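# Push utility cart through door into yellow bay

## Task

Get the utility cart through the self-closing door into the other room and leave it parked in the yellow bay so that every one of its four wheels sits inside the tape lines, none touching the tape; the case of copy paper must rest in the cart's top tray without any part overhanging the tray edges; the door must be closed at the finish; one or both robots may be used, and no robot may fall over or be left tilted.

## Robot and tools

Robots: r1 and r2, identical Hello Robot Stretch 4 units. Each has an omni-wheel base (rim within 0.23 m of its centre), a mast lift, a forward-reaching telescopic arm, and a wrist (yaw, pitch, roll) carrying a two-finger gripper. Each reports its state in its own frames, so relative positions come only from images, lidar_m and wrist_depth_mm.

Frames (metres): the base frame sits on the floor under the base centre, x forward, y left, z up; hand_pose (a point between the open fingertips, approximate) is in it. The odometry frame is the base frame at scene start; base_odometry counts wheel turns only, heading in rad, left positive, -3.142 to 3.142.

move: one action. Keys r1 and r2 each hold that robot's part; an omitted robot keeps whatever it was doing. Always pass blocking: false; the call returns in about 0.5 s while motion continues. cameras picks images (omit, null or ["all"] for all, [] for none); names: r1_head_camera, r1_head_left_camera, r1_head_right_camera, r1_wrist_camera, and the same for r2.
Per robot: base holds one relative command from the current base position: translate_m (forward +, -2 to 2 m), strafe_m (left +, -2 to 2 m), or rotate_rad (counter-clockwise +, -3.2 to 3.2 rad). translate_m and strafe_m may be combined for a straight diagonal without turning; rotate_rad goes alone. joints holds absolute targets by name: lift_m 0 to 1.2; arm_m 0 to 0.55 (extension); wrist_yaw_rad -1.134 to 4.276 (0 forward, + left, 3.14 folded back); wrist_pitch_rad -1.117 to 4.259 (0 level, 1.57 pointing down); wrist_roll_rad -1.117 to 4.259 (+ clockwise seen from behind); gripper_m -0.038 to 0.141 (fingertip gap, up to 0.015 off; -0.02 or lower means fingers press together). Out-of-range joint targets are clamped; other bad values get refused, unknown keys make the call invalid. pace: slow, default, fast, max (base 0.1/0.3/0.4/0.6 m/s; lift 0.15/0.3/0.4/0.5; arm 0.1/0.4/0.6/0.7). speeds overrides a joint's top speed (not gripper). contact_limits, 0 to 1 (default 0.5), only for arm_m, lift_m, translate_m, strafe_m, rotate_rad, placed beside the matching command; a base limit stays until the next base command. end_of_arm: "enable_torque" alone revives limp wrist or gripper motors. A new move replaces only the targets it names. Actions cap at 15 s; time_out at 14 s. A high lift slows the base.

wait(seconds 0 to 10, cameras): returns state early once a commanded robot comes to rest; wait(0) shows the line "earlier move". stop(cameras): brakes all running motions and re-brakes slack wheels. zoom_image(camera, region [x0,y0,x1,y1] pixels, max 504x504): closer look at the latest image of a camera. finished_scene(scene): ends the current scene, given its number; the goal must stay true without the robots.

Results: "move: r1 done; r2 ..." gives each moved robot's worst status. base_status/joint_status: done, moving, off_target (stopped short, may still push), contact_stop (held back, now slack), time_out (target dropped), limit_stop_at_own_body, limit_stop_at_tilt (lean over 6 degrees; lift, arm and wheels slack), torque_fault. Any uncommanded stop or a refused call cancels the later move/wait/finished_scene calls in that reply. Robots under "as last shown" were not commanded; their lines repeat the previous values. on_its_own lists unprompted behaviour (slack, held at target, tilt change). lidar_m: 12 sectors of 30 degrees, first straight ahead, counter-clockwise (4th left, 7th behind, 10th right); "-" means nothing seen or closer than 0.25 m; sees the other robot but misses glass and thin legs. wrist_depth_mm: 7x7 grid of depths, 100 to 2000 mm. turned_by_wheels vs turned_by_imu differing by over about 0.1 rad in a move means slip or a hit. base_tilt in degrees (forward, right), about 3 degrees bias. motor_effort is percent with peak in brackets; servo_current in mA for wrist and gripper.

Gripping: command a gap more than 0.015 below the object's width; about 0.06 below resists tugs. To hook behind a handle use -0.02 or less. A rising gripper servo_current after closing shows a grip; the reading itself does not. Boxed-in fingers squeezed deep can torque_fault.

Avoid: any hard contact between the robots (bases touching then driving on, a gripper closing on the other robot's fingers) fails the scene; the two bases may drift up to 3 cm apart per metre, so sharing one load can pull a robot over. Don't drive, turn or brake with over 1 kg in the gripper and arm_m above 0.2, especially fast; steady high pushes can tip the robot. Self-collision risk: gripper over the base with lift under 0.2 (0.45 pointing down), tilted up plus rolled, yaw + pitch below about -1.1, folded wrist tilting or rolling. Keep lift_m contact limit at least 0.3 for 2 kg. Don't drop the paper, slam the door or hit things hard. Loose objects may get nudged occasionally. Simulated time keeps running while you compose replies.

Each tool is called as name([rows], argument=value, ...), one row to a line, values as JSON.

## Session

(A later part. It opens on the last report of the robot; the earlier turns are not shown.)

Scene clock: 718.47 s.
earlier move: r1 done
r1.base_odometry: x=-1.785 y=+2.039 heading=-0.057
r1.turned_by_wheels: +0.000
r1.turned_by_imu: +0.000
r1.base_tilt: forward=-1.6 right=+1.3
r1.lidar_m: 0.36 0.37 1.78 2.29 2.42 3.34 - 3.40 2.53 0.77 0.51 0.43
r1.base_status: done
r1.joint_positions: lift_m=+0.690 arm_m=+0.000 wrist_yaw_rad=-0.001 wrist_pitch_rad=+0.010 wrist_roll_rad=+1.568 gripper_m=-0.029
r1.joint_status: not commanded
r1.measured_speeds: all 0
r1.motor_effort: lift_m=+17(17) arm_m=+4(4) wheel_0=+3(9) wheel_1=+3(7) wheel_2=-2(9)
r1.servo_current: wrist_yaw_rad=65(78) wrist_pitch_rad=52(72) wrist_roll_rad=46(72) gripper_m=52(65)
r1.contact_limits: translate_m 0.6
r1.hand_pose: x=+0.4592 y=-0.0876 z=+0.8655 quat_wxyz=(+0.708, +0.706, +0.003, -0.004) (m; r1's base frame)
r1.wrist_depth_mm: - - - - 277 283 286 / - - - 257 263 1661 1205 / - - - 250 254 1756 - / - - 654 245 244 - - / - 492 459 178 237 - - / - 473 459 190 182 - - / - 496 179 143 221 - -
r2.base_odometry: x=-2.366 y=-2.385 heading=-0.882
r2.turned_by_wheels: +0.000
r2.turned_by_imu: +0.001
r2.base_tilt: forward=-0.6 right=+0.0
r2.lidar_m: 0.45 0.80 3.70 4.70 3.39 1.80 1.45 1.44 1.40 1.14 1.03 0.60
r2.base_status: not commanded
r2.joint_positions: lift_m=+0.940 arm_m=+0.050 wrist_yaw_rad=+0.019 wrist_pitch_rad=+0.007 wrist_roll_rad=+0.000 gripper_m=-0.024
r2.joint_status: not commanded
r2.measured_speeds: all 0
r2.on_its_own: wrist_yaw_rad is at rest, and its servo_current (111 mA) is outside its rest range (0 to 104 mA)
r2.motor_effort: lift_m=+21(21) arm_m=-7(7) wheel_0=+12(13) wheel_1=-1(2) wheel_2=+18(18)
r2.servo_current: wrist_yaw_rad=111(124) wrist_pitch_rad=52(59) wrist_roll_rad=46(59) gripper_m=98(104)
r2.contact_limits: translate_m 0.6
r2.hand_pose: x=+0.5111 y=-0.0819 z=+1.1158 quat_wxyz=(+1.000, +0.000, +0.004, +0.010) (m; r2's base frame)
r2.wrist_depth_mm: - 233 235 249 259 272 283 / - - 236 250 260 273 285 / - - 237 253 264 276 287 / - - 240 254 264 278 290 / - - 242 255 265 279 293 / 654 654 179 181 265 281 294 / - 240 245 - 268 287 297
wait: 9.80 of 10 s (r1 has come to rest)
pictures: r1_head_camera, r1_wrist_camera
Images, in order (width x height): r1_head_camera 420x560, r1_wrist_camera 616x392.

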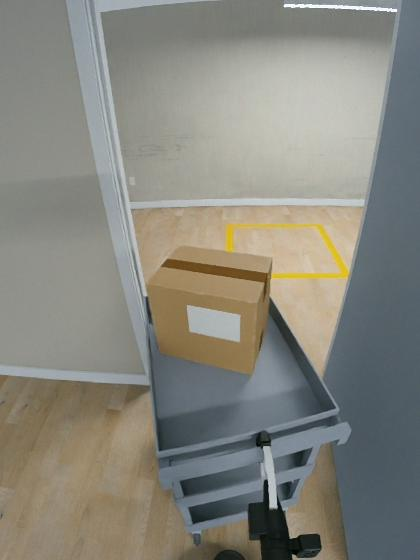

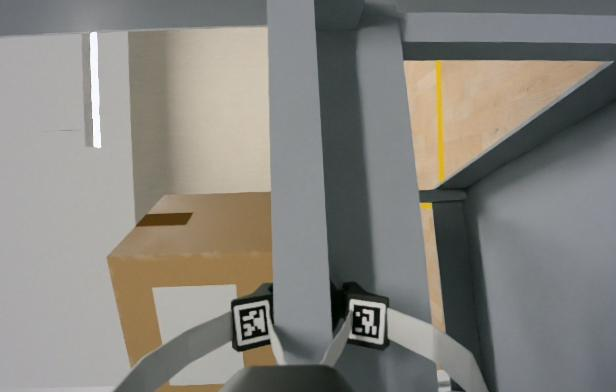

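move(r1={"base":{"strafe_m":0.17},"pace":"slow","contact_limits":{"strafe_m":0.5}}, blocking=false, cameras=[])

wait(seconds=4, cameras=["r1_wrist_camera","r1_head_camera"])

Scene clock: 731.10 s.
move: r1 moving
r1.base_odometry: x=-1.784 y=+2.053 heading=-0.058
r1.turned_by_wheels: +0.000
r1.turned_by_imu: +0.000
r1.base_tilt: forward=-1.6 right=+1.2
r1.lidar_m: 0.35 0.34 1.77 2.27 2.40 3.30 - 3.41 2.54 0.78 0.52 0.45
r1.base_status: strafe_m moving
r1.joint_positions: lift_m=+0.690 arm_m=+0.000 wrist_yaw_rad=-0.001 wrist_pitch_rad=+0.010 wrist_roll_rad=+1.568 gripper_m=-0.029
r1.joint_status: not commanded
r1.measured_speeds: translate_m=+0.000 strafe_m=+0.056 rotate_rad=+0.001 lift_m=+0.000 arm_m=+0.000 wrist_yaw_rad=+0.000 wrist_pitch_rad=+0.000 wrist_roll_rad=+0.000
r1.motor_effort: lift_m=+17(17) arm_m=+4(4) wheel_0=-8(10) wheel_1=+3(7) wheel_2=+0(1)
r1.servo_current: wrist_yaw_rad=52(52) wrist_pitch_rad=52(65) wrist_roll_rad=39(52) gripper_m=59(59)
r1.contact_limits: strafe_m 0.5
r1.hand_pose: x=+0.4592 y=-0.0876 z=+0.8655 quat_wxyz=(+0.708, +0.706, +0.003, -0.004) (m; r1's base frame)
r1.wrist_depth_mm: - - - - 283 286 290 / - - - 201 267 1537 1160 / - - - 252 256 1808 - / - - - 248 246 854 - / - 496 466 179 237 - - / - 466 459 189 181 - - / - 488 180 144 220 - -
r2.base_odometry: x=-2.366 y=-2.385 heading=-0.882
r2.turned_by_wheels: +0.000
r2.turned_by_imu: +0.000
r2.base_tilt: forward=-0.7 right=+0.0
r2.lidar_m: 0.46 0.81 3.68 4.69 3.39 1.76 1.43 1.42 1.39 1.16 1.04 0.58
r2.base_status: not commanded
r2.joint_positions: lift_m=+0.940 arm_m=+0.050 wrist_yaw_rad=+0.019 wrist_pitch_rad=+0.007 wrist_roll_rad=+0.000 gripper_m=-0.024
r2.joint_status: not commanded
r2.measured_speeds: all 0
r2.motor_effort: lift_m=+21(21) arm_m=-7(7) wheel_0=+12(13) wheel_1=-1(1) wheel_2=+17(18)
r2.servo_current: wrist_yaw_rad=111(117) wrist_pitch_rad=52(52) wrist_roll_rad=39(59) gripper_m=98(104)
r2.contact_limits: translate_m 0.6
r2.hand_pose: x=+0.5111 y=-0.0819 z=+1.1158 quat_wxyz=(+1.000, +0.000, +0.004, +0.010) (m; r2's base frame)
r2.wrist_depth_mm: - 233 236 250 259 272 285 / - - 236 251 260 273 286 / - - 238 254 264 274 287 / - - 240 254 264 278 290 / - - 241 256 267 279 291 / 661 668 179 181 264 282 293 / - 241 244 - 268 289 297
pictures: none
No camera images: "cameras" was empty.

Scene clock: 733.43 s.
earlier move: r1 done
r1.base_odometry: x=-1.775 y=+2.209 heading=-0.058
r1.turned_by_wheels: +0.000
r1.turned_by_imu: +0.000
r1.base_tilt: forward=-1.6 right=+1.3
r1.lidar_m: 0.39 0.41 1.80 2.09 2.22 3.11 - 3.63 2.68 0.81 0.67 0.43
r1.base_status: done
r1.joint_positions: lift_m=+0.690 arm_m=+0.000 wrist_yaw_rad=-0.003 wrist_pitch_rad=+0.010 wrist_roll_rad=+1.568 gripper_m=-0.029
r1.joint_status: not commanded
r1.measured_speeds: all 0
r1.motor_effort: lift_m=+17(17) arm_m=+1(4) wheel_0=-4(12) wheel_1=+2(7) wheel_2=-2(4)
r1.servo_current: wrist_yaw_rad=59(65) wrist_pitch_rad=65(65) wrist_roll_rad=59(59) gripper_m=52(65)
r1.contact_limits: strafe_m 0.5
r1.hand_pose: x=+0.4590 y=-0.0882 z=+0.8655 quat_wxyz=(+0.708, +0.706, +0.003, -0.005) (m; r1's base frame)
r1.wrist_depth_mm: - - - 236 236 1576 1138 / - - - - 234 1618 - / - - 621 172 235 - - / - 496 469 171 233 - - / - 480 477 231 232 - - / - - 504 171 182 - - / - 140 178 143 229 - -
r2.base_odometry: x=-2.366 y=-2.385 heading=-0.882
r2.turned_by_wheels: +0.000
r2.turned_by_imu: +0.000
r2.base_tilt: forward=-0.7 right=+0.0
r2.lidar_m: 0.46 0.97 3.70 4.69 3.40 1.78 1.41 1.44 1.40 1.15 1.03 0.59
r2.base_status: not commanded
r2.joint_positions: lift_m=+0.940 arm_m=+0.050 wrist_yaw_rad=+0.019 wrist_pitch_rad=+0.007 wrist_roll_rad=+0.000 gripper_m=-0.024
r2.joint_status: not commanded
r2.measured_speeds: all 0
r2.on_its_own: wrist_yaw_rad is at rest, and its servo_current (124 mA) is outside its rest range (0 to 104 mA)
r2.motor_effort: lift_m=+21(21) arm_m=-7(7) wheel_0=+12(13) wheel_1=-1(2) wheel_2=+17(18)
r2.servo_current: wrist_yaw_rad=124(130) wrist_pitch_rad=52(59) wrist_roll_rad=46(59) gripper_m=98(104)
r2.contact_limits: translate_m 0.6
r2.hand_pose: x=+0.5111 y=-0.0818 z=+1.1158 quat_wxyz=(+1.000, +0.000, +0.004, +0.010) (m; r2's base frame)
r2.wrist_depth_mm: 683 232 234 249 259 273 283 / 699 - 236 251 260 273 286 / 707 - 237 254 263 276 287 / 723 - 239 254 265 277 289 / 715 820 241 256 266 279 290 / 778 820 179 182 264 279 294 / 723 241 244 - 267 289 296
wait: 2.33 of 4 s (r1 has come to rest)
pictures: r1_head_camera, r1_wrist_camera
Images, in order (width x height): r1_head_camera 420x560, r1_wrist_camera 616x392.

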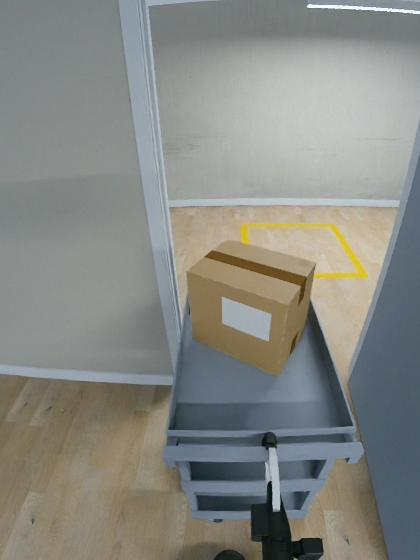

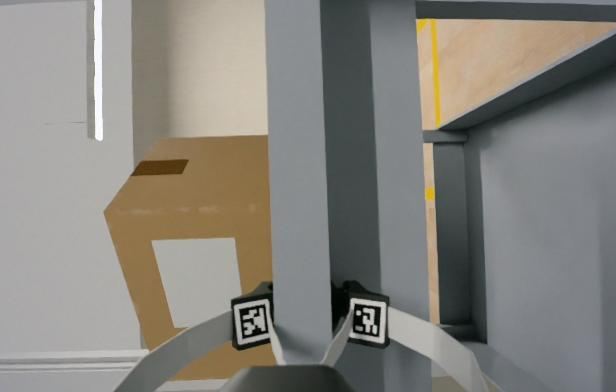

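move(r1={"base":{"strafe_m":0.10},"pace":"slow","contact_limits":{"strafe_m":0.5}}, blocking=false, cameras=[])

wait(seconds=3, cameras=[])

move(r1={"base":{"rotate_rad":-0.09},"pace":"slow"}, blocking=false, cameras=[])

wait(seconds=2, cameras=["r1_wrist_camera","r1_head_camera"])

move(r1={"base":{"translate_m":0.25},"pace":"slow","contact_limits":{"translate_m":0.4}}, blocking=false, cameras=[])

wait(seconds=4, cameras=["r1_wrist_camera","r1_head_camera"])

Scene clock: 753.60 s.
move: r1 moving
r1.base_odometry: x=-1.774 y=+2.223 heading=-0.058
r1.turned_by_wheels: +0.000
r1.turned_by_imu: +0.000
r1.base_tilt: forward=-1.6 right=+1.3
r1.lidar_m: 0.39 0.41 1.80 2.09 2.20 3.08 - 3.64 2.72 0.86 0.66 0.42
r1.base_status: strafe_m moving
r1.joint_positions: lift_m=+0.690 arm_m=+0.000 wrist_yaw_rad=-0.003 wrist_pitch_rad=+0.010 wrist_roll_rad=+1.568 gripper_m=-0.029
r1.joint_status: not commanded
r1.measured_speeds: translate_m=+0.000 strafe_m=+0.057 rotate_rad=+0.002 lift_m=+0.000 arm_m=+0.000 wrist_yaw_rad=+0.000 wrist_pitch_rad=+0.000 wrist_roll_rad=+0.000
r1.motor_effort: lift_m=+17(17) arm_m=-3(4) wheel_0=-9(12) wheel_1=+6(7) wheel_2=+1(1)
r1.servo_current: wrist_yaw_rad=46(46) wrist_pitch_rad=46(65) wrist_roll_rad=52(59) gripper_m=52(59)
r1.contact_limits: strafe_m 0.5
r1.hand_pose: x=+0.4590 y=-0.0882 z=+0.8655 quat_wxyz=(+0.708, +0.706, +0.003, -0.005) (m; r1's base frame)
r1.wrist_depth_mm: - - - 230 233 1661 1160 / - - - - 232 1661 - / - - 603 171 231 - - / - 484 462 171 232 - - / - 484 480 230 232 - - / - - 504 189 181 - - / - 140 170 143 230 131 -
r2.base_odometry: x=-2.366 y=-2.385 heading=-0.882
r2.turned_by_wheels: +0.000
r2.turned_by_imu: +0.000
r2.base_tilt: forward=-0.6 right=+0.0
r2.lidar_m: 0.47 0.97 3.70 4.69 3.38 1.75 1.45 1.43 1.39 1.13 1.08 0.58
r2.base_status: not commanded
r2.joint_positions: lift_m=+0.940 arm_m=+0.050 wrist_yaw_rad=+0.019 wrist_pitch_rad=+0.007 wrist_roll_rad=+0.000 gripper_m=-0.024
r2.joint_status: not commanded
r2.measured_speeds: all 0
r2.motor_effort: lift_m=+21(21) arm_m=-6(7) wheel_0=+12(12) wheel_1=-1(1) wheel_2=+18(18)
r2.servo_current: wrist_yaw_rad=117(117) wrist_pitch_rad=52(52) wrist_roll_rad=46(52) gripper_m=98(98)
r2.contact_limits: translate_m 0.6
r2.hand_pose: x=+0.5111 y=-0.0818 z=+1.1158 quat_wxyz=(+1.000, +0.000, +0.004, +0.010) (m; r2's base frame)
r2.wrist_depth_mm: 699 231 235 249 259 272 283 / 707 - 236 250 262 276 286 / 723 - 236 254 264 277 287 / 732 - 239 254 264 278 290 / 732 831 242 256 267 279 291 / 778 831 179 182 263 282 294 / 741 240 245 - 268 287 297
pictures: none
No camera images: "cameras" was empty.

Scene clock: 755.23 s.
earlier move: r1 done
r1.base_odometry: x=-1.769 y=+2.308 heading=-0.058
r1.turned_by_wheels: +0.000
r1.turned_by_imu: +0.000
r1.base_tilt: forward=-1.6 right=+1.3
r1.lidar_m: 0.40 0.44 1.78 1.99 2.13 2.94 - 3.80 2.83 0.80 0.77 0.42
r1.base_status: done
r1.joint_positions: lift_m=+0.690 arm_m=+0.000 wrist_yaw_rad=-0.003 wrist_pitch_rad=+0.010 wrist_roll_rad=+1.568 gripper_m=-0.029
r1.joint_status: not commanded
r1.measured_speeds: all 0
r1.motor_effort: lift_m=+17(17) arm_m=-3(4) wheel_0=-6(12) wheel_1=+1(7) wheel_2=+0(1)
r1.servo_current: wrist_yaw_rad=39(78) wrist_pitch_rad=59(65) wrist_roll_rad=52(65) gripper_m=52(59)
r1.contact_limits: strafe_m 0.5
r1.hand_pose: x=+0.4590 y=-0.0882 z=+0.8655 quat_wxyz=(+0.708, +0.706, +0.003, -0.005) (m; r1's base frame)
r1.wrist_depth_mm: - - - 155 213 1537 1160 / - - - 157 216 - - / - 544 488 218 220 - - / - 455 459 163 224 - - / - 535 512 227 229 - - / - - 549 172 182 - - / - 133 163 142 237 131 -
r2.base_odometry: x=-2.366 y=-2.385 heading=-0.882
r2.turned_by_wheels: +0.000
r2.turned_by_imu: +0.000
r2.base_tilt: forward=-0.7 right=+0.0
r2.lidar_m: 0.42 1.05 3.67 4.69 3.40 1.76 1.43 1.43 1.39 1.14 1.04 0.59
r2.base_status: not commanded
r2.joint_positions: lift_m=+0.940 arm_m=+0.050 wrist_yaw_rad=+0.019 wrist_pitch_rad=+0.007 wrist_roll_rad=+0.000 gripper_m=-0.024
r2.joint_status: not commanded
r2.measured_speeds: all 0
r2.motor_effort: lift_m=+21(21) arm_m=-7(7) wheel_0=+12(13) wheel_1=-1(1) wheel_2=+17(18)
r2.servo_current: wrist_yaw_rad=104(124) wrist_pitch_rad=52(52) wrist_roll_rad=52(59) gripper_m=98(104)
r2.contact_limits: translate_m 0.6
r2.hand_pose: x=+0.5111 y=-0.0818 z=+1.1158 quat_wxyz=(+1.000, +0.000, +0.004, +0.010) (m; r2's base frame)
r2.wrist_depth_mm: 798 231 235 249 259 272 285 / 798 - 236 251 262 273 285 / - - 237 254 263 276 289 / - - 239 255 264 278 287 / 809 866 241 255 267 279 290 / 831 - 179 182 265 281 293 / 820 240 243 - 266 289 297
wait: 1.63 of 3 s (r1 has come to rest)
pictures: none
No camera images: "cameras" was empty.

Scene clock: 755.73 s.
move: r1 moving
r1.base_odometry: x=-1.769 y=+2.308 heading=-0.143
r1.turned_by_wheels: -0.085
r1.turned_by_imu: -0.085
r1.base_tilt: forward=-1.6 right=+1.3
r1.lidar_m: 0.39 0.41 1.64 2.00 2.08 2.73 - 4.10 2.86 1.04 0.73 0.42
r1.base_status: rotate_rad moving
r1.joint_positions: lift_m=+0.690 arm_m=+0.000 wrist_yaw_rad=+0.004 wrist_pitch_rad=+0.010 wrist_roll_rad=+1.568 gripper_m=-0.029
r1.joint_status: not commanded
r1.measured_speeds: translate_m=+0.000 strafe_m=-0.001 rotate_rad=-0.122 lift_m=+0.000 arm_m=+0.000 wrist_yaw_rad=+0.000 wrist_pitch_rad=+0.000 wrist_roll_rad=+0.000
r1.motor_effort: lift_m=+17(17) arm_m=-4(4) wheel_0=+4(9) wheel_1=+3(6) wheel_2=+5(7)
r1.servo_current: wrist_yaw_rad=39(52) wrist_pitch_rad=59(65) wrist_roll_rad=52(59) gripper_m=59(59)
r1.hand_pose: x=+0.4596 y=-0.0863 z=+0.8655 quat_wxyz=(+0.708, +0.706, +0.005, -0.002) (m; r1's base frame)
r1.wrist_depth_mm: - - - 220 223 1618 1182 / - - - 222 224 1537 - / - - 544 165 226 - - / - 449 455 167 229 - - / - 508 496 229 230 - - / - - 530 172 182 - - / - 140 163 142 235 132 -
r2: as last shown
r2.lidar_m: 0.45 1.08 3.68 4.69 3.37 1.79 1.45 1.43 1.40 1.15 1.05 0.61
r2.motor_effort: lift_m=+21(21) arm_m=-6(7) wheel_0=+12(13) wheel_1=-1(1) wheel_2=+17(18)
r2.servo_current: wrist_yaw_rad=111(124) wrist_pitch_rad=52(52) wrist_roll_rad=46(52) gripper_m=98(104)
r2.contact_limits: translate_m 0.6
r2.wrist_depth_mm: 778 230 236 250 260 273 283 / 778 - 236 251 263 273 285 / - - 237 253 263 276 287 / - - 239 255 264 277 289 / 809 891 242 255 266 279 291 / 820 - 179 182 263 282 294 / - 241 245 - 267 287 297
pictures: none
No camera images: "cameras" was empty.

Scene clock: 756.13 s.
earlier move: r1 done
r1.base_odometry: x=-1.769 y=+2.308 heading=-0.147
r1.turned_by_wheels: -0.005
r1.turned_by_imu: -0.005
r1.base_tilt: forward=-1.6 right=+1.3
r1.lidar_m: 0.38 0.37 1.63 2.00 2.06 2.71 - 4.13 2.89 1.05 0.74 0.43
r1.base_status: done
r1.joint_positions: lift_m=+0.690 arm_m=+0.000 wrist_yaw_rad=+0.003 wrist_pitch_rad=+0.010 wrist_roll_rad=+1.568 gripper_m=-0.029
r1.joint_status: not commanded
r1.measured_speeds: all 0
r1.motor_effort: lift_m=+17(17) arm_m=-4(4) wheel_0=+2(9) wheel_1=+2(6) wheel_2=+3(7)
r1.servo_current: wrist_yaw_rad=39(65) wrist_pitch_rad=59(65) wrist_roll_rad=59(59) gripper_m=59(59)
r1.hand_pose: x=+0.4595 y=-0.0866 z=+0.8655 quat_wxyz=(+0.708, +0.706, +0.005, -0.003) (m; r1's base frame)
r1.wrist_depth_mm: - - - - 229 1576 1182 / - - - - 229 1661 - / - - 580 169 229 - - / - 473 459 168 230 - - / - 488 484 230 232 - - / - - 512 174 182 - - / - 140 170 142 231 - -
r2.base_odometry: x=-2.366 y=-2.385 heading=-0.882
r2.turned_by_wheels: +0.000
r2.turned_by_imu: +0.000
r2.base_tilt: forward=-0.6 right=+0.0
r2.lidar_m: 0.45 1.06 3.72 4.68 3.41 1.77 1.43 1.43 1.40 1.12 1.02 0.61
r2.base_status: not commanded
r2.joint_positions: lift_m=+0.940 arm_m=+0.050 wrist_yaw_rad=+0.019 wrist_pitch_rad=+0.007 wrist_roll_rad=+0.000 gripper_m=-0.024
r2.joint_status: not commanded
r2.measured_speeds: all 0
r2.on_its_own: wrist_yaw_rad is at rest, and its servo_current (111 mA) is outside its rest range (0 to 104 mA)
r2.motor_effort: lift_m=+21(21) arm_m=-6(7) wheel_0=+12(13) wheel_1=-1(1) wheel_2=+18(18)
r2.servo_current: wrist_yaw_rad=111(124) wrist_pitch_rad=46(52) wrist_roll_rad=46(59) gripper_m=98(104)
r2.contact_limits: translate_m 0.6
r2.hand_pose: x=+0.5111 y=-0.0818 z=+1.1158 quat_wxyz=(+1.000, +0.000, +0.004, +0.010) (m; r2's base frame)
r2.wrist_depth_mm: 778 232 236 250 260 272 285 / 788 - 236 251 262 274 286 / - - 236 253 263 276 289 / - - 239 255 265 278 290 / 809 878 243 257 266 279 291 / 809 - 180 181 264 282 293 / - 241 245 - 268 289 297
wait: 0.40 of 2 s (r1 has come to rest)
pictures: r1_head_camera, r1_wrist_camera
Images, in order (width x height): r1_head_camera 420x560, r1_wrist_camera 616x392.

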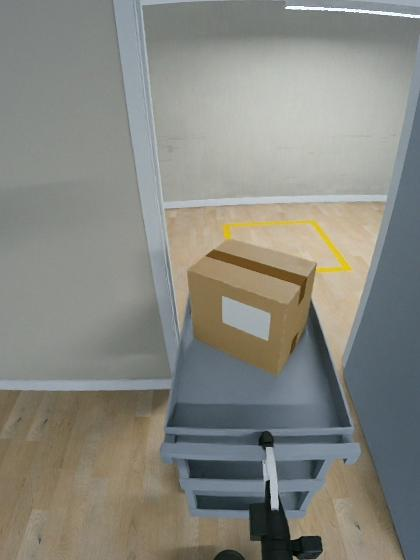

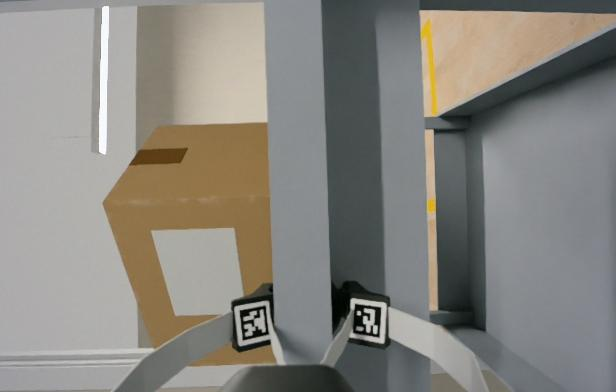

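Scene clock: 756.63 s.
move: r1 moving
r1.base_odometry: x=-1.757 y=+2.306 heading=-0.147
r1.turned_by_wheels: +0.000
r1.turned_by_imu: +0.000
r1.base_tilt: forward=-1.6 right=+1.2
r1.lidar_m: 0.36 0.41 1.61 2.01 2.06 2.71 - 4.16 2.86 1.06 0.75 0.41
r1.base_status: translate_m moving
r1.joint_positions: lift_m=+0.690 arm_m=+0.000 wrist_yaw_rad=-0.001 wrist_pitch_rad=+0.010 wrist_roll_rad=+1.568 gripper_m=-0.029
r1.joint_status: not commanded
r1.measured_speeds: translate_m=+0.050 strafe_m=+0.000 rotate_rad=-0.005 lift_m=+0.000 arm_m=+0.000 wrist_yaw_rad=-0.014 wrist_pitch_rad=+0.000 wrist_roll_rad=+0.000
r1.motor_effort: lift_m=+17(17) arm_m=+0(4) wheel_0=+7(9) wheel_1=+5(8) wheel_2=-8(8)
r1.servo_current: wrist_yaw_rad=52(72) wrist_pitch_rad=65(65) wrist_roll_rad=59(59) gripper_m=52(59)
r1.contact_limits: translate_m 0.4
r1.hand_pose: x=+0.4592 y=-0.0877 z=+0.8655 quat_wxyz=(+0.708, +0.706, +0.003, -0.004) (m; r1's base frame)
r1.wrist_depth_mm: - - - 233 235 1537 1118 / - - - 234 235 1708 - / - - 615 231 233 - - / - 484 466 231 233 - - / - 484 480 229 231 - - / - - 504 174 181 - - / - - 178 143 229 - -
r2.base_odometry: x=-2.366 y=-2.385 heading=-0.882
r2.turned_by_wheels: +0.000
r2.turned_by_imu: +0.000
r2.base_tilt: forward=-0.7 right=+0.0
r2.lidar_m: 0.46 1.06 3.66 4.67 3.41 1.77 1.44 1.42 1.40 1.12 1.07 0.56
r2.base_status: not commanded
r2.joint_positions: lift_m=+0.940 arm_m=+0.050 wrist_yaw_rad=+0.019 wrist_pitch_rad=+0.007 wrist_roll_rad=+0.000 gripper_m=-0.024
r2.joint_status: not commanded
r2.measured_speeds: all 0
r2.motor_effort: lift_m=+21(21) arm_m=-7(7) wheel_0=+12(13) wheel_1=-1(2) wheel_2=+17(18)
r2.servo_current: wrist_yaw_rad=117(124) wrist_pitch_rad=52(59) wrist_roll_rad=59(59) gripper_m=91(98)
r2.contact_limits: translate_m 0.6
r2.hand_pose: x=+0.5111 y=-0.0818 z=+1.1158 quat_wxyz=(+1.000, +0.000, +0.004, +0.010) (m; r2's base frame)
r2.wrist_depth_mm: 798 232 236 250 260 273 283 / 798 - 236 251 260 273 285 / - - 237 254 264 274 287 / 809 - 239 254 265 278 290 / 809 854 242 256 266 279 291 / 831 - 179 182 264 283 294 / 831 242 245 - 267 289 296
pictures: none
No camera images: "cameras" was empty.

Scene clock: 759.93 s.
earlier move: r1 done
r1.base_odometry: x=-1.522 y=+2.272 heading=-0.147
r1.turned_by_wheels: +0.001
r1.turned_by_imu: +0.001
r1.base_tilt: forward=-1.6 right=+1.3
r1.lidar_m: 0.37 0.37 1.32 2.04 2.09 2.74 - 4.11 2.85 0.69 0.75 0.45
r1.base_status: done
r1.joint_positions: lift_m=+0.690 arm_m=+0.000 wrist_yaw_rad=+0.001 wrist_pitch_rad=+0.010 wrist_roll_rad=+1.568 gripper_m=-0.029
r1.joint_status: not commanded
r1.measured_speeds: all 0
r1.motor_effort: lift_m=+17(17) arm_m=+4(4) wheel_0=+6(10) wheel_1=+2(9) wheel_2=-2(11)
r1.servo_current: wrist_yaw_rad=33(72) wrist_pitch_rad=59(72) wrist_roll_rad=52(65) gripper_m=52(59)
r1.contact_limits: translate_m 0.4
r1.hand_pose: x=+0.4593 y=-0.0871 z=+0.8655 quat_wxyz=(+0.708, +0.706, +0.004, -0.003) (m; r1's base frame)
r1.wrist_depth_mm: - - - 245 246 273 1042 / - - - 241 243 1661 1229 / - - - 178 239 866 - / - 585 508 175 236 - - / - 462 466 231 234 - - / - 517 488 189 183 - - / - - 178 135 226 - -
r2.base_odometry: x=-2.366 y=-2.385 heading=-0.882
r2.turned_by_wheels: +0.000
r2.turned_by_imu: +0.000
r2.base_tilt: forward=-0.6 right=+0.0
r2.lidar_m: 0.44 1.08 3.69 4.70 3.39 1.79 1.45 1.44 1.40 1.14 1.06 0.58
r2.base_status: not commanded
r2.joint_positions: lift_m=+0.940 arm_m=+0.050 wrist_yaw_rad=+0.019 wrist_pitch_rad=+0.007 wrist_roll_rad=+0.000 gripper_m=-0.024
r2.joint_status: not commanded
r2.measured_speeds: all 0
r2.on_its_own: wrist_yaw_rad is at rest, and its servo_current (111 mA) is outside its rest range (0 to 104 mA)
r2.motor_effort: lift_m=+21(21) arm_m=-6(7) wheel_0=+12(13) wheel_1=-1(2) wheel_2=+17(18)
r2.servo_current: wrist_yaw_rad=111(124) wrist_pitch_rad=52(59) wrist_roll_rad=46(59) gripper_m=104(104)
r2.contact_limits: translate_m 0.6
r2.hand_pose: x=+0.5111 y=-0.0818 z=+1.1158 quat_wxyz=(+1.000, +0.000, +0.004, +0.010) (m; r2's base frame)
r2.wrist_depth_mm: - - 235 249 259 272 283 / - - 236 250 260 274 285 / - - 236 254 264 277 287 / - - 240 254 264 277 290 / - - 241 256 267 279 291 / - 831 179 182 265 282 293 / - 241 245 - 267 289 296
wait: 3.30 of 4 s (r1 has come to rest)
pictures: r1_head_camera, r1_wrist_camera
Images, in order (width x height): r1_head_camera 420x560, r1_wrist_camera 616x392.

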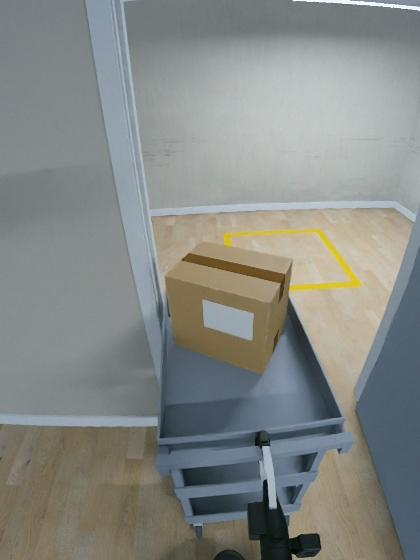

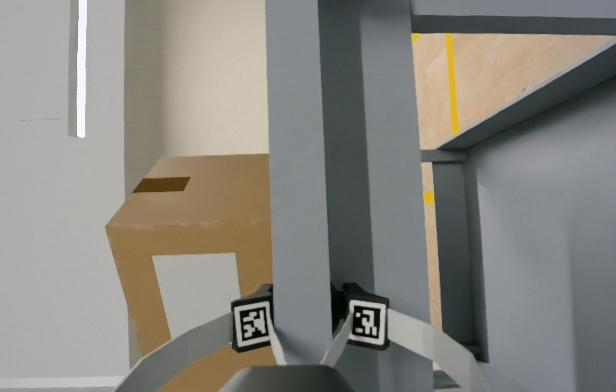

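zoom_image(camera="r1_head_camera", region=[100, 240, 260, 480])

wait(seconds=0, cameras=["r1_head_left_camera","r1_head_right_camera"])

Scaled by 2.100 from the camera's 420x560 image, which has a finer 600x800 frame.

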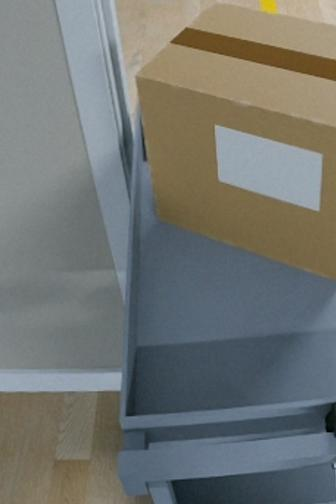

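Scene clock: 766.70 s.
r1.base_odometry: x=-1.522 y=+2.272 heading=-0.147
r1.turned_by_wheels: +0.000
r1.turned_by_imu: +0.000
r1.base_tilt: forward=-1.6 right=+1.3
r1.lidar_m: 0.38 0.39 1.30 2.03 2.08 2.74 - 4.10 2.88 0.70 0.73 0.42
r1.base_status: done
r1.joint_positions: lift_m=+0.690 arm_m=+0.000 wrist_yaw_rad=+0.001 wrist_pitch_rad=+0.010 wrist_roll_rad=+1.568 gripper_m=-0.029
r1.joint_status: not commanded
r1.measured_speeds: all 0
r1.motor_effort: lift_m=+17(17) arm_m=+4(4) wheel_0=+5(10) wheel_1=+2(9) wheel_2=-2(11)
r1.servo_current: wrist_yaw_rad=46(72) wrist_pitch_rad=65(72) wrist_roll_rad=20(65) gripper_m=52(59)
r1.contact_limits: translate_m 0.4
r1.hand_pose: x=+0.4593 y=-0.0871 z=+0.8655 quat_wxyz=(+0.708, +0.706, +0.004, -0.003) (m; r1's base frame)
r1.wrist_depth_mm: - - - 244 247 272 1078 / - - - 242 242 1708 1255 / - - - 177 238 854 - / - 585 508 176 237 - - / - 466 466 232 233 - - / - 512 484 189 183 - - / - - 179 136 226 - -
r2.base_odometry: x=-2.366 y=-2.385 heading=-0.882
r2.turned_by_wheels: +0.000
r2.turned_by_imu: +0.000
r2.base_tilt: forward=-0.7 right=+0.0
r2.lidar_m: 0.45 1.07 3.69 4.69 3.40 1.76 1.44 1.42 1.43 1.14 1.07 0.58
r2.base_status: not commanded
r2.joint_positions: lift_m=+0.940 arm_m=+0.050 wrist_yaw_rad=+0.019 wrist_pitch_rad=+0.007 wrist_roll_rad=+0.000 gripper_m=-0.024
r2.joint_status: not commanded
r2.measured_speeds: all 0
r2.on_its_own: wrist_yaw_rad is at rest, and its servo_current (111 mA) is outside its rest range (0 to 104 mA)
r2.motor_effort: lift_m=+21(21) arm_m=-7(7) wheel_0=+12(13) wheel_1=-1(2) wheel_2=+18(18)
r2.servo_current: wrist_yaw_rad=111(124) wrist_pitch_rad=46(59) wrist_roll_rad=52(59) gripper_m=104(104)
r2.contact_limits: translate_m 0.6
r2.hand_pose: x=+0.5111 y=-0.0818 z=+1.1158 quat_wxyz=(+1.000, +0.000, +0.004, +0.010) (m; r2's base frame)
r2.wrist_depth_mm: - - 236 249 259 273 283 / - - 236 251 260 273 286 / - - 237 254 263 276 286 / - - 239 254 264 278 289 / - - 242 256 266 279 290 / - 831 178 182 264 282 294 / - 240 245 - 267 287 297
pictures: r1_head_left_camera, r1_head_right_camera
Images, in order (width x height): r1_head_left_camera 420x672, r1_head_right_camera 420x672.

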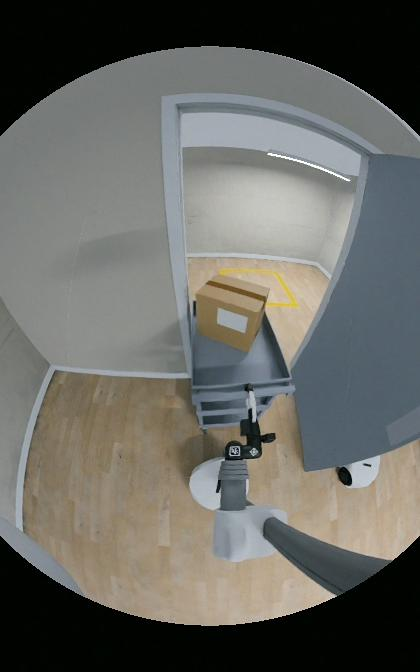

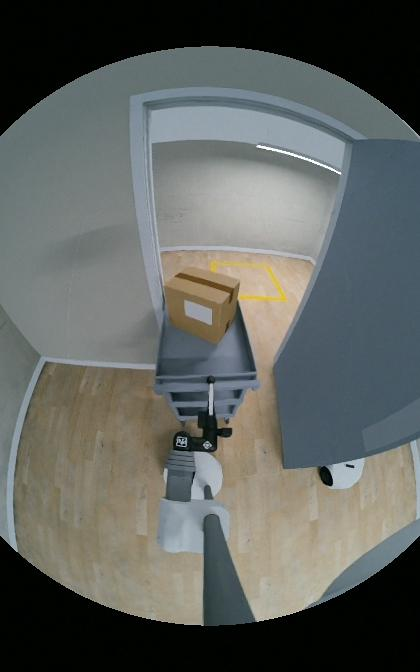

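move(r1={"base":{"translate_m":-0.4,"strafe_m":-0.06},"pace":"slow","contact_limits":{"translate_m":0.5}}, blocking=false, cameras=[])

wait(seconds=6, cameras=["r1_wrist_camera","r1_head_camera"])

Scene clock: 777.80 s.
move: r1 moving
r1.base_odometry: x=-1.535 y=+2.272 heading=-0.147
r1.turned_by_wheels: +0.000
r1.turned_by_imu: +0.000
r1.base_tilt: forward=-1.6 right=+1.3
r1.lidar_m: 0.38 0.38 1.34 2.04 2.09 2.75 - 4.10 2.85 0.66 0.74 0.44
r1.base_status: translate_m moving; strafe_m moving
r1.joint_positions: lift_m=+0.690 arm_m=+0.000 wrist_yaw_rad=+0.001 wrist_pitch_rad=+0.010 wrist_roll_rad=+1.568 gripper_m=-0.029
r1.joint_status: not commanded
r1.measured_speeds: translate_m=-0.049 strafe_m=-0.007 rotate_rad=-0.001 lift_m=+0.000 arm_m=+0.000 wrist_yaw_rad=+0.004 wrist_pitch_rad=+0.000 wrist_roll_rad=+0.000
r1.motor_effort: lift_m=+17(17) arm_m=-2(4) wheel_0=+0(5) wheel_1=-5(6) wheel_2=+9(9)
r1.servo_current: wrist_yaw_rad=46(65) wrist_pitch_rad=59(65) wrist_roll_rad=46(59) gripper_m=52(59)
r1.contact_limits: translate_m 0.5
r1.hand_pose: x=+0.4594 y=-0.0870 z=+0.8655 quat_wxyz=(+0.708, +0.706, +0.004, -0.003) (m; r1's base frame)
r1.wrist_depth_mm: - - - 242 245 273 1060 / - - - 240 243 1661 1229 / - - - 177 239 831 - / - 574 500 175 236 - - / - 473 466 232 233 - - / - 521 488 189 183 - - / - 569 179 142 228 - -
r2.base_odometry: x=-2.366 y=-2.385 heading=-0.882
r2.turned_by_wheels: +0.000
r2.turned_by_imu: +0.000
r2.base_tilt: forward=-0.7 right=+0.0
r2.lidar_m: 0.43 1.05 3.66 4.70 3.39 1.75 1.43 1.41 1.40 1.13 1.04 0.60
r2.base_status: not commanded
r2.joint_positions: lift_m=+0.940 arm_m=+0.050 wrist_yaw_rad=+0.019 wrist_pitch_rad=+0.007 wrist_roll_rad=+0.000 gripper_m=-0.024
r2.joint_status: not commanded
r2.measured_speeds: all 0
r2.motor_effort: lift_m=+21(21) arm_m=-7(7) wheel_0=+12(12) wheel_1=-1(1) wheel_2=+17(18)
r2.servo_current: wrist_yaw_rad=104(117) wrist_pitch_rad=46(59) wrist_roll_rad=46(65) gripper_m=98(104)
r2.contact_limits: translate_m 0.6
r2.hand_pose: x=+0.5111 y=-0.0818 z=+1.1158 quat_wxyz=(+1.000, +0.000, +0.004, +0.010) (m; r2's base frame)
r2.wrist_depth_mm: - 233 236 250 260 272 283 / - - 236 251 263 273 286 / - - 236 254 263 276 287 / - - 239 254 265 279 290 / - - 241 256 266 279 290 / - 831 179 182 264 281 293 / - 241 245 - 266 287 297
pictures: none
No camera images: "cameras" was empty.

Scene clock: 782.63 s.
earlier move: r1 done
r1.base_odometry: x=-1.927 y=+2.271 heading=-0.147
r1.turned_by_wheels: -0.001
r1.turned_by_imu: -0.001
r1.base_tilt: forward=-1.6 right=+1.3
r1.lidar_m: 0.38 0.37 1.84 2.06 2.13 2.78 - 4.08 2.85 1.02 0.77 0.43
r1.base_status: done
r1.joint_positions: lift_m=+0.690 arm_m=+0.000 wrist_yaw_rad=+0.001 wrist_pitch_rad=+0.010 wrist_roll_rad=+1.568 gripper_m=-0.029
r1.joint_status: not commanded
r1.measured_speeds: all 0
r1.motor_effort: lift_m=+17(17) arm_m=-4(4) wheel_0=-4(11) wheel_1=-3(8) wheel_2=+2(10)
r1.servo_current: wrist_yaw_rad=65(72) wrist_pitch_rad=52(72) wrist_roll_rad=52(65) gripper_m=59(65)
r1.contact_limits: translate_m 0.5
r1.hand_pose: x=+0.4594 y=-0.0871 z=+0.8654 quat_wxyz=(+0.708, +0.706, +0.004, -0.003) (m; r1's base frame)
r1.wrist_depth_mm: - - - 245 247 274 1078 / - - - 243 243 1661 1255 / - - - 178 240 842 - / - 591 512 176 236 - - / - 466 462 232 234 - - / - 508 484 189 181 - - / - 525 179 143 227 - -
r2.base_odometry: x=-2.366 y=-2.385 heading=-0.882
r2.turned_by_wheels: +0.000
r2.turned_by_imu: +0.001
r2.base_tilt: forward=-0.7 right=+0.0
r2.lidar_m: 0.44 1.05 3.70 4.71 3.43 1.77 1.45 1.42 1.39 1.14 1.05 0.59
r2.base_status: not commanded
r2.joint_positions: lift_m=+0.940 arm_m=+0.050 wrist_yaw_rad=+0.019 wrist_pitch_rad=+0.007 wrist_roll_rad=+0.000 gripper_m=-0.024
r2.joint_status: not commanded
r2.measured_speeds: all 0
r2.on_its_own: wrist_yaw_rad is at rest, and its servo_current (111 mA) is outside its rest range (0 to 104 mA)
r2.motor_effort: lift_m=+21(21) arm_m=-7(7) wheel_0=+12(13) wheel_1=-1(1) wheel_2=+17(18)
r2.servo_current: wrist_yaw_rad=111(124) wrist_pitch_rad=52(59) wrist_roll_rad=39(65) gripper_m=98(104)
r2.contact_limits: translate_m 0.6
r2.hand_pose: x=+0.5111 y=-0.0818 z=+1.1158 quat_wxyz=(+1.000, +0.000, +0.004, +0.010) (m; r2's base frame)
r2.wrist_depth_mm: - - 235 249 259 272 283 / - - 236 252 260 273 286 / - - 237 253 263 277 287 / - - 239 255 264 278 290 / - 866 242 255 266 279 291 / - 778 180 181 264 281 293 / - 240 244 - 267 287 296
wait: 4.83 of 6 s (r1 has come to rest)
pictures: r1_head_camera, r1_wrist_camera
Images, in order (width x height): r1_head_camera 420x560, r1_wrist_camera 616x392.

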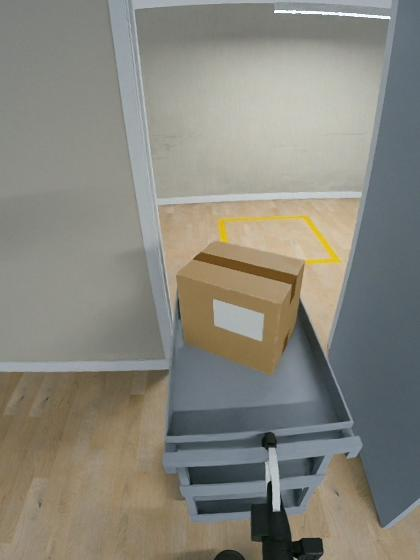

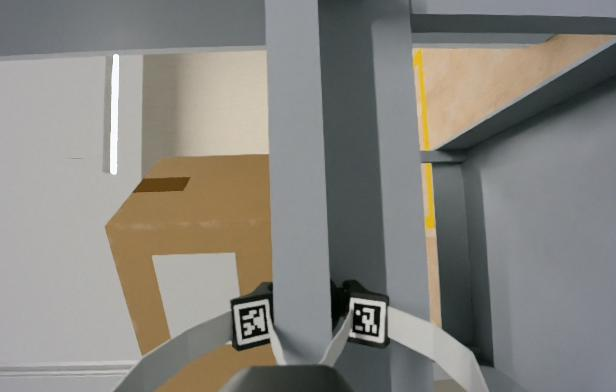

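move(r1={"base":{"strafe_m":0.10},"pace":"slow","contact_limits":{"strafe_m":0.5}}, blocking=false, cameras=[])

wait(seconds=3, cameras=["r1_wrist_camera","r1_head_camera"])

move(r1={"base":{"translate_m":0.35,"strafe_m":-0.035},"pace":"slow","contact_limits":{"translate_m":0.4}}, blocking=false, cameras=[])

wait(seconds=5, cameras=["r1_wrist_camera","r1_head_camera"])

Scene clock: 795.30 s.
move: r1 moving
r1.base_odometry: x=-1.924 y=+2.285 heading=-0.148
r1.turned_by_wheels: +0.000
r1.turned_by_imu: +0.000
r1.base_tilt: forward=-1.5 right=+1.3
r1.lidar_m: 0.34 0.39 1.84 2.05 2.12 2.79 - 4.09 2.83 1.05 0.77 0.43
r1.base_status: strafe_m moving
r1.joint_positions: lift_m=+0.690 arm_m=+0.000 wrist_yaw_rad=-0.001 wrist_pitch_rad=+0.010 wrist_roll_rad=+1.568 gripper_m=-0.029
r1.joint_status: not commanded
r1.measured_speeds: translate_m=-0.001 strafe_m=+0.057 rotate_rad=+0.003 lift_m=+0.000 arm_m=+0.000 wrist_yaw_rad=-0.001 wrist_pitch_rad=+0.000 wrist_roll_rad=+0.000
r1.motor_effort: lift_m=+17(17) arm_m=-4(4) wheel_0=-10(12) wheel_1=+6(6) wheel_2=+0(2)
r1.servo_current: wrist_yaw_rad=52(52) wrist_pitch_rad=52(59) wrist_roll_rad=52(52) gripper_m=52(59)
r1.contact_limits: strafe_m 0.5
r1.hand_pose: x=+0.4592 y=-0.0878 z=+0.8654 quat_wxyz=(+0.708, +0.706, +0.003, -0.004) (m; r1's base frame)
r1.wrist_depth_mm: - - - 245 245 276 1078 / - - - - 243 1661 1255 / - - - 237 239 - - / - 569 504 235 236 - - / - 462 473 231 233 - - / - 512 488 189 182 - - / - 521 181 143 226 - -
r2.base_odometry: x=-2.366 y=-2.385 heading=-0.882
r2.turned_by_wheels: +0.000
r2.turned_by_imu: +0.000
r2.base_tilt: forward=-0.7 right=+0.0
r2.lidar_m: 0.44 1.05 3.68 4.70 3.41 1.77 1.43 1.42 1.39 1.13 1.07 0.57
r2.base_status: not commanded
r2.joint_positions: lift_m=+0.940 arm_m=+0.050 wrist_yaw_rad=+0.019 wrist_pitch_rad=+0.007 wrist_roll_rad=+0.000 gripper_m=-0.024
r2.joint_status: not commanded
r2.measured_speeds: all 0
r2.motor_effort: lift_m=+21(21) arm_m=-7(7) wheel_0=+12(12) wheel_1=-1(1) wheel_2=+17(18)
r2.servo_current: wrist_yaw_rad=111(117) wrist_pitch_rad=52(59) wrist_roll_rad=52(52) gripper_m=98(104)
r2.contact_limits: translate_m 0.6
r2.hand_pose: x=+0.5111 y=-0.0818 z=+1.1158 quat_wxyz=(+1.000, +0.000, +0.004, +0.010) (m; r2's base frame)
r2.wrist_depth_mm: - - 235 250 259 273 283 / - - 236 251 260 273 286 / - - 237 254 262 277 286 / - - 239 255 264 278 289 / - 866 241 256 266 279 291 / - 788 179 182 265 281 294 / - 241 245 - 267 287 297
pictures: none
No camera images: "cameras" was empty.

Scene clock: 796.93 s.
earlier move: r1 done
r1.base_odometry: x=-1.912 y=+2.370 heading=-0.148
r1.turned_by_wheels: +0.000
r1.turned_by_imu: +0.000
r1.base_tilt: forward=-1.6 right=+1.3
r1.lidar_m: 0.39 0.42 1.84 1.96 2.02 2.65 - 4.21 2.93 1.12 0.86 0.43
r1.base_status: done
r1.joint_positions: lift_m=+0.690 arm_m=+0.000 wrist_yaw_rad=-0.002 wrist_pitch_rad=+0.010 wrist_roll_rad=+1.568 gripper_m=-0.029
r1.joint_status: not commanded
r1.measured_speeds: all 0
r1.motor_effort: lift_m=+17(17) arm_m=-4(4) wheel_0=-5(12) wheel_1=+3(7) wheel_2=-1(2)
r1.servo_current: wrist_yaw_rad=52(78) wrist_pitch_rad=59(72) wrist_roll_rad=46(65) gripper_m=52(65)
r1.contact_limits: strafe_m 0.5
r1.hand_pose: x=+0.4591 y=-0.0879 z=+0.8654 quat_wxyz=(+0.708, +0.706, +0.003, -0.004) (m; r1's base frame)
r1.wrist_depth_mm: - - - 220 221 1661 1182 / - - - 221 223 1537 - / - - 535 224 224 - - / - 452 455 166 227 - - / - 508 496 227 229 - - / - - 530 188 182 - - / - 140 163 134 232 - -
r2.base_odometry: x=-2.366 y=-2.385 heading=-0.882
r2.turned_by_wheels: +0.000
r2.turned_by_imu: +0.000
r2.base_tilt: forward=-0.7 right=+0.0
r2.lidar_m: 0.45 1.13 3.69 4.71 3.40 1.77 1.45 1.43 1.41 1.14 1.04 0.57
r2.base_status: not commanded
r2.joint_positions: lift_m=+0.940 arm_m=+0.050 wrist_yaw_rad=+0.019 wrist_pitch_rad=+0.007 wrist_roll_rad=+0.000 gripper_m=-0.024
r2.joint_status: not commanded
r2.measured_speeds: all 0
r2.motor_effort: lift_m=+21(21) arm_m=-7(7) wheel_0=+12(13) wheel_1=-1(2) wheel_2=+17(18)
r2.servo_current: wrist_yaw_rad=104(130) wrist_pitch_rad=52(59) wrist_roll_rad=52(59) gripper_m=98(104)
r2.contact_limits: translate_m 0.6
r2.hand_pose: x=+0.5111 y=-0.0818 z=+1.1158 quat_wxyz=(+1.000, +0.000, +0.004, +0.010) (m; r2's base frame)
r2.wrist_depth_mm: - - 236 249 260 272 283 / - - 236 249 262 273 286 / - - 236 253 262 276 287 / - - 239 254 264 277 289 / - 946 241 256 266 279 291 / - 866 179 182 264 281 291 / - 241 244 - 267 289 296
wait: 1.63 of 3 s (r1 has come to rest)
pictures: r1_head_camera, r1_wrist_camera
Images, in order (width x height): r1_head_camera 420x560, r1_wrist_camera 616x392.

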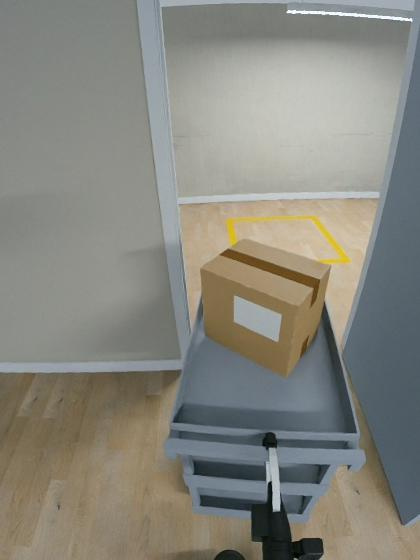

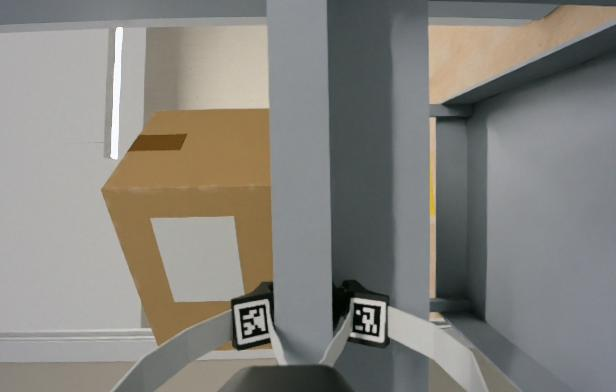

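Scene clock: 797.43 s.
move: r1 moving
r1.base_odometry: x=-1.900 y=+2.367 heading=-0.147
r1.turned_by_wheels: +0.000
r1.turned_by_imu: +0.000
r1.base_tilt: forward=-1.6 right=+1.3
r1.lidar_m: 0.38 0.42 1.83 1.97 2.02 2.68 - 4.22 2.92 1.12 0.85 0.42
r1.base_status: translate_m moving; strafe_m moving
r1.joint_positions: lift_m=+0.690 arm_m=+0.000 wrist_yaw_rad=-0.002 wrist_pitch_rad=+0.010 wrist_roll_rad=+1.568 gripper_m=-0.029
r1.joint_status: not commanded
r1.measured_speeds: translate_m=+0.049 strafe_m=-0.005 rotate_rad=+0.001 lift_m=+0.000 arm_m=+0.000 wrist_yaw_rad=+0.000 wrist_pitch_rad=+0.000 wrist_roll_rad=+0.000
r1.motor_effort: lift_m=+17(17) arm_m=+4(4) wheel_0=+7(7) wheel_1=+6(6) wheel_2=-9(9)
r1.servo_current: wrist_yaw_rad=46(78) wrist_pitch_rad=59(65) wrist_roll_rad=39(72) gripper_m=59(59)
r1.contact_limits: translate_m 0.4
r1.hand_pose: x=+0.4591 y=-0.0879 z=+0.8654 quat_wxyz=(+0.708, +0.706, +0.003, -0.004) (m; r1's base frame)
r1.wrist_depth_mm: - - - 218 222 1661 1160 / - - - 220 222 1537 - / - - 535 222 225 - - / - 449 455 165 227 - - / - 508 496 226 229 - - / - - 525 173 182 - - / - 140 163 135 234 - -
r2: as last shown
r2.lidar_m: 0.46 1.12 3.69 4.70 3.40 1.77 1.44 1.44 1.40 1.15 1.06 0.59
r2.motor_effort: lift_m=+21(21) arm_m=-7(7) wheel_0=+12(13) wheel_1=-1(1) wheel_2=+17(18)
r2.servo_current: wrist_yaw_rad=124(124) wrist_pitch_rad=46(59) wrist_roll_rad=33(59) gripper_m=98(104)
r2.contact_limits: translate_m 0.6
r2.wrist_depth_mm: - - 236 249 258 271 285 / - - 236 251 262 273 285 / - - 236 253 263 276 286 / - - 240 254 265 278 289 / - 931 242 257 266 278 291 / - 866 179 181 263 282 294 / - 241 245 - 267 289 297
pictures: none
No camera images: "cameras" was empty.

Scene clock: 801.73 s.
earlier move: r1 done
r1.base_odometry: x=-1.571 y=+2.284 heading=-0.147
r1.turned_by_wheels: +0.000
r1.turned_by_imu: +0.001
r1.base_tilt: forward=-1.6 right=+1.3
r1.lidar_m: 0.39 0.40 1.37 2.02 2.07 2.76 - 4.12 2.88 0.70 0.75 0.43
r1.base_status: done
r1.joint_positions: lift_m=+0.690 arm_m=+0.000 wrist_yaw_rad=+0.000 wrist_pitch_rad=+0.010 wrist_roll_rad=+1.568 gripper_m=-0.029
r1.joint_status: not commanded
r1.measured_speeds: all 0
r1.motor_effort: lift_m=+17(17) arm_m=+4(4) wheel_0=+7(11) wheel_1=+4(6) wheel_2=-2(9)
r1.servo_current: wrist_yaw_rad=46(78) wrist_pitch_rad=59(72) wrist_roll_rad=52(72) gripper_m=52(59)
r1.contact_limits: translate_m 0.4
r1.hand_pose: x=+0.4592 y=-0.0874 z=+0.8654 quat_wxyz=(+0.708, +0.706, +0.004, -0.004) (m; r1's base frame)
r1.wrist_depth_mm: - - - 224 228 1537 1160 / - - - - 229 1661 - / - - 569 226 228 - - / - 466 455 167 229 - - / - 492 484 229 229 - - / - - 517 175 182 - - / - - 164 136 231 - -
r2.base_odometry: x=-2.366 y=-2.385 heading=-0.882
r2.turned_by_wheels: +0.000
r2.turned_by_imu: +0.001
r2.base_tilt: forward=-0.7 right=+0.0
r2.lidar_m: 0.45 1.08 3.67 4.72 3.38 1.78 1.44 1.43 1.39 1.16 1.04 0.58
r2.base_status: not commanded
r2.joint_positions: lift_m=+0.940 arm_m=+0.050 wrist_yaw_rad=+0.019 wrist_pitch_rad=+0.007 wrist_roll_rad=+0.000 gripper_m=-0.024
r2.joint_status: not commanded
r2.measured_speeds: all 0
r2.on_its_own: wrist_yaw_rad is at rest, and its servo_current (111 mA) is outside its rest range (0 to 104 mA)
r2.motor_effort: lift_m=+21(21) arm_m=-7(7) wheel_0=+12(13) wheel_1=-1(2) wheel_2=+18(18)
r2.servo_current: wrist_yaw_rad=111(124) wrist_pitch_rad=52(59) wrist_roll_rad=52(59) gripper_m=91(104)
r2.contact_limits: translate_m 0.6
r2.hand_pose: x=+0.5111 y=-0.0818 z=+1.1158 quat_wxyz=(+1.000, +0.000, +0.004, +0.010) (m; r2's base frame)
r2.wrist_depth_mm: - 234 236 250 259 271 283 / - 842 235 250 262 274 286 / - 831 236 253 264 276 286 / - 831 239 255 265 278 290 / - 831 242 255 267 281 291 / - 820 179 182 264 282 293 / - 241 245 - 267 289 296
wait: 4.30 of 5 s (r1 has come to rest)
pictures: r1_head_camera, r1_wrist_camera
Images, in order (width x height): r1_head_camera 420x560, r1_wrist_camera 616x392.

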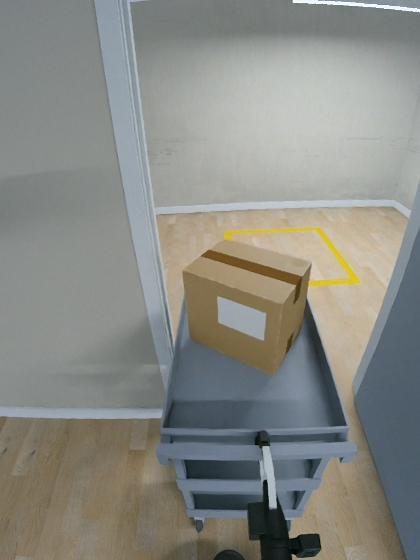

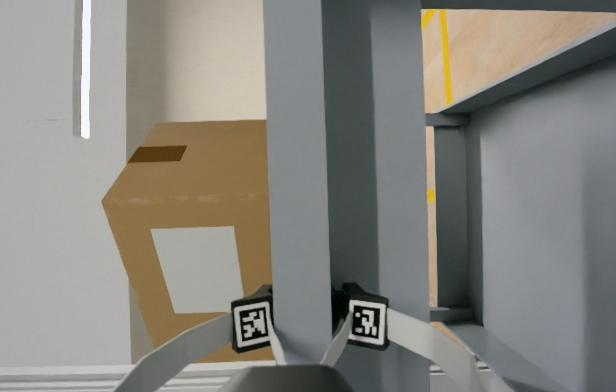

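move(r1={"base":{"translate_m":0.3,"strafe_m":0.015},"pace":"slow","contact_limits":{"translate_m":0.4}}, blocking=false, cameras=[])

wait(seconds=5, cameras=["r1_wrist_camera","r1_head_camera"])

Scene clock: 808.97 s.
move: r1 moving
r1.base_odometry: x=-1.558 y=+2.283 heading=-0.147
r1.turned_by_wheels: +0.000
r1.turned_by_imu: +0.000
r1.base_tilt: forward=-1.6 right=+1.3
r1.lidar_m: 0.38 0.39 1.37 2.03 2.09 2.72 - 4.10 2.89 0.69 0.76 0.42
r1.base_status: translate_m moving; strafe_m moving
r1.joint_positions: lift_m=+0.690 arm_m=+0.000 wrist_yaw_rad=+0.000 wrist_pitch_rad=+0.010 wrist_roll_rad=+1.568 gripper_m=-0.029
r1.joint_status: not commanded
r1.measured_speeds: translate_m=+0.049 strafe_m=+0.002 rotate_rad=-0.003 lift_m=+0.000 arm_m=+0.000 wrist_yaw_rad=+0.000 wrist_pitch_rad=+0.000 wrist_roll_rad=+0.000
r1.motor_effort: lift_m=+17(17) arm_m=+4(4) wheel_0=+4(10) wheel_1=+4(8) wheel_2=-8(8)
r1.servo_current: wrist_yaw_rad=52(59) wrist_pitch_rad=65(65) wrist_roll_rad=52(52) gripper_m=52(59)
r1.contact_limits: translate_m 0.4
r1.hand_pose: x=+0.4592 y=-0.0874 z=+0.8654 quat_wxyz=(+0.708, +0.706, +0.004, -0.004) (m; r1's base frame)
r1.wrist_depth_mm: - - - - 227 1499 1182 / - - - - 227 1661 - / - - 574 226 228 - - / - 469 459 167 229 - - / - 488 484 229 230 - - / - - 521 189 182 - - / - - 163 135 231 - -
r2.base_odometry: x=-2.366 y=-2.385 heading=-0.882
r2.turned_by_wheels: +0.000
r2.turned_by_imu: +0.000
r2.base_tilt: forward=-0.7 right=+0.0
r2.lidar_m: 0.43 1.07 3.69 4.70 3.37 1.77 1.44 1.44 1.41 1.15 1.07 0.58
r2.base_status: not commanded
r2.joint_positions: lift_m=+0.940 arm_m=+0.050 wrist_yaw_rad=+0.019 wrist_pitch_rad=+0.007 wrist_roll_rad=+0.000 gripper_m=-0.024
r2.joint_status: not commanded
r2.measured_speeds: all 0
r2.motor_effort: lift_m=+21(21) arm_m=-7(7) wheel_0=+12(13) wheel_1=-1(1) wheel_2=+17(18)
r2.servo_current: wrist_yaw_rad=124(124) wrist_pitch_rad=46(59) wrist_roll_rad=46(52) gripper_m=98(98)
r2.contact_limits: translate_m 0.6
r2.hand_pose: x=+0.5111 y=-0.0818 z=+1.1158 quat_wxyz=(+1.000, +0.000, +0.004, +0.010) (m; r2's base frame)
r2.wrist_depth_mm: - 233 235 251 260 271 283 / - 820 236 251 260 273 283 / - 831 236 253 264 277 287 / - 831 240 253 265 278 289 / - 831 242 256 267 278 290 / - 820 179 182 264 282 294 / - 241 244 - 267 287 297
pictures: none
No camera images: "cameras" was empty.

Scene clock: 812.77 s.
earlier move: r1 done
r1.base_odometry: x=-1.272 y=+2.255 heading=-0.147
r1.turned_by_wheels: +0.000
r1.turned_by_imu: -0.001
r1.base_tilt: forward=-1.6 right=+1.3
r1.lidar_m: 0.36 0.40 0.98 2.04 2.08 2.73 - 4.12 0.78 0.71 0.76 0.44
r1.base_status: done
r1.joint_positions: lift_m=+0.690 arm_m=+0.000 wrist_yaw_rad=-0.001 wrist_pitch_rad=+0.010 wrist_roll_rad=+1.568 gripper_m=-0.029
r1.joint_status: not commanded
r1.measured_speeds: all 0
r1.motor_effort: lift_m=+17(17) arm_m=+4(4) wheel_0=+1(10) wheel_1=+2(8) wheel_2=-4(9)
r1.servo_current: wrist_yaw_rad=33(72) wrist_pitch_rad=59(72) wrist_roll_rad=65(72) gripper_m=52(59)
r1.contact_limits: translate_m 0.4
r1.hand_pose: x=+0.4592 y=-0.0877 z=+0.8654 quat_wxyz=(+0.708, +0.706, +0.003, -0.004) (m; r1's base frame)
r1.wrist_depth_mm: - - - 247 248 277 1060 / - - - 244 245 1618 1205 / - - - 178 240 1661 - / - 591 517 176 237 - - / - 462 462 230 234 - - / - 517 484 174 181 - - / - - 179 144 226 - -
r2.base_odometry: x=-2.366 y=-2.385 heading=-0.882
r2.turned_by_wheels: +0.000
r2.turned_by_imu: +0.001
r2.base_tilt: forward=-0.7 right=+0.0
r2.lidar_m: 0.45 3.29 3.69 4.69 3.38 1.75 1.44 1.43 1.40 1.15 1.09 0.59
r2.base_status: not commanded
r2.joint_positions: lift_m=+0.940 arm_m=+0.050 wrist_yaw_rad=+0.019 wrist_pitch_rad=+0.007 wrist_roll_rad=+0.000 gripper_m=-0.024
r2.joint_status: not commanded
r2.measured_speeds: all 0
r2.motor_effort: lift_m=+21(21) arm_m=-6(7) wheel_0=+12(13) wheel_1=-1(2) wheel_2=+17(18)
r2.servo_current: wrist_yaw_rad=104(130) wrist_pitch_rad=52(59) wrist_roll_rad=39(65) gripper_m=104(104)
r2.contact_limits: translate_m 0.6
r2.hand_pose: x=+0.5111 y=-0.0818 z=+1.1158 quat_wxyz=(+1.000, +0.000, +0.004, +0.010) (m; r2's base frame)
r2.wrist_depth_mm: - - 236 249 259 273 285 / - - 235 250 263 273 285 / - - 237 254 263 276 286 / - - 240 255 265 278 289 / - - 242 256 266 279 290 / - - 179 182 264 281 294 / - 240 244 - 267 286 297
wait: 3.80 of 5 s (r1 has come to rest)
pictures: r1_head_camera, r1_wrist_camera
Images, in order (width x height): r1_head_camera 420x560, r1_wrist_camera 616x392.

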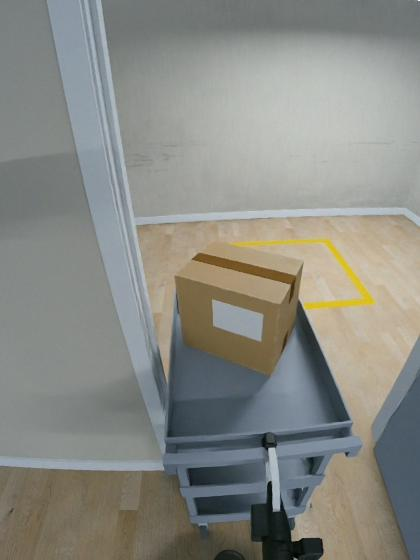

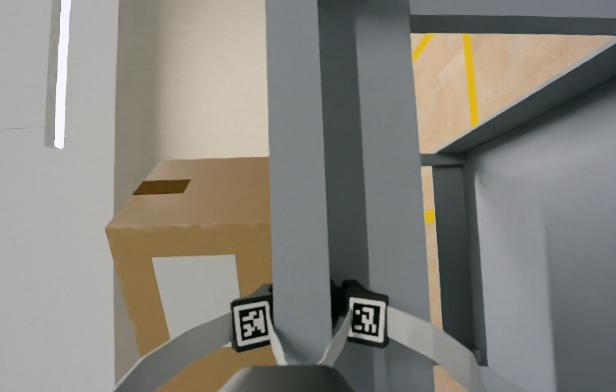

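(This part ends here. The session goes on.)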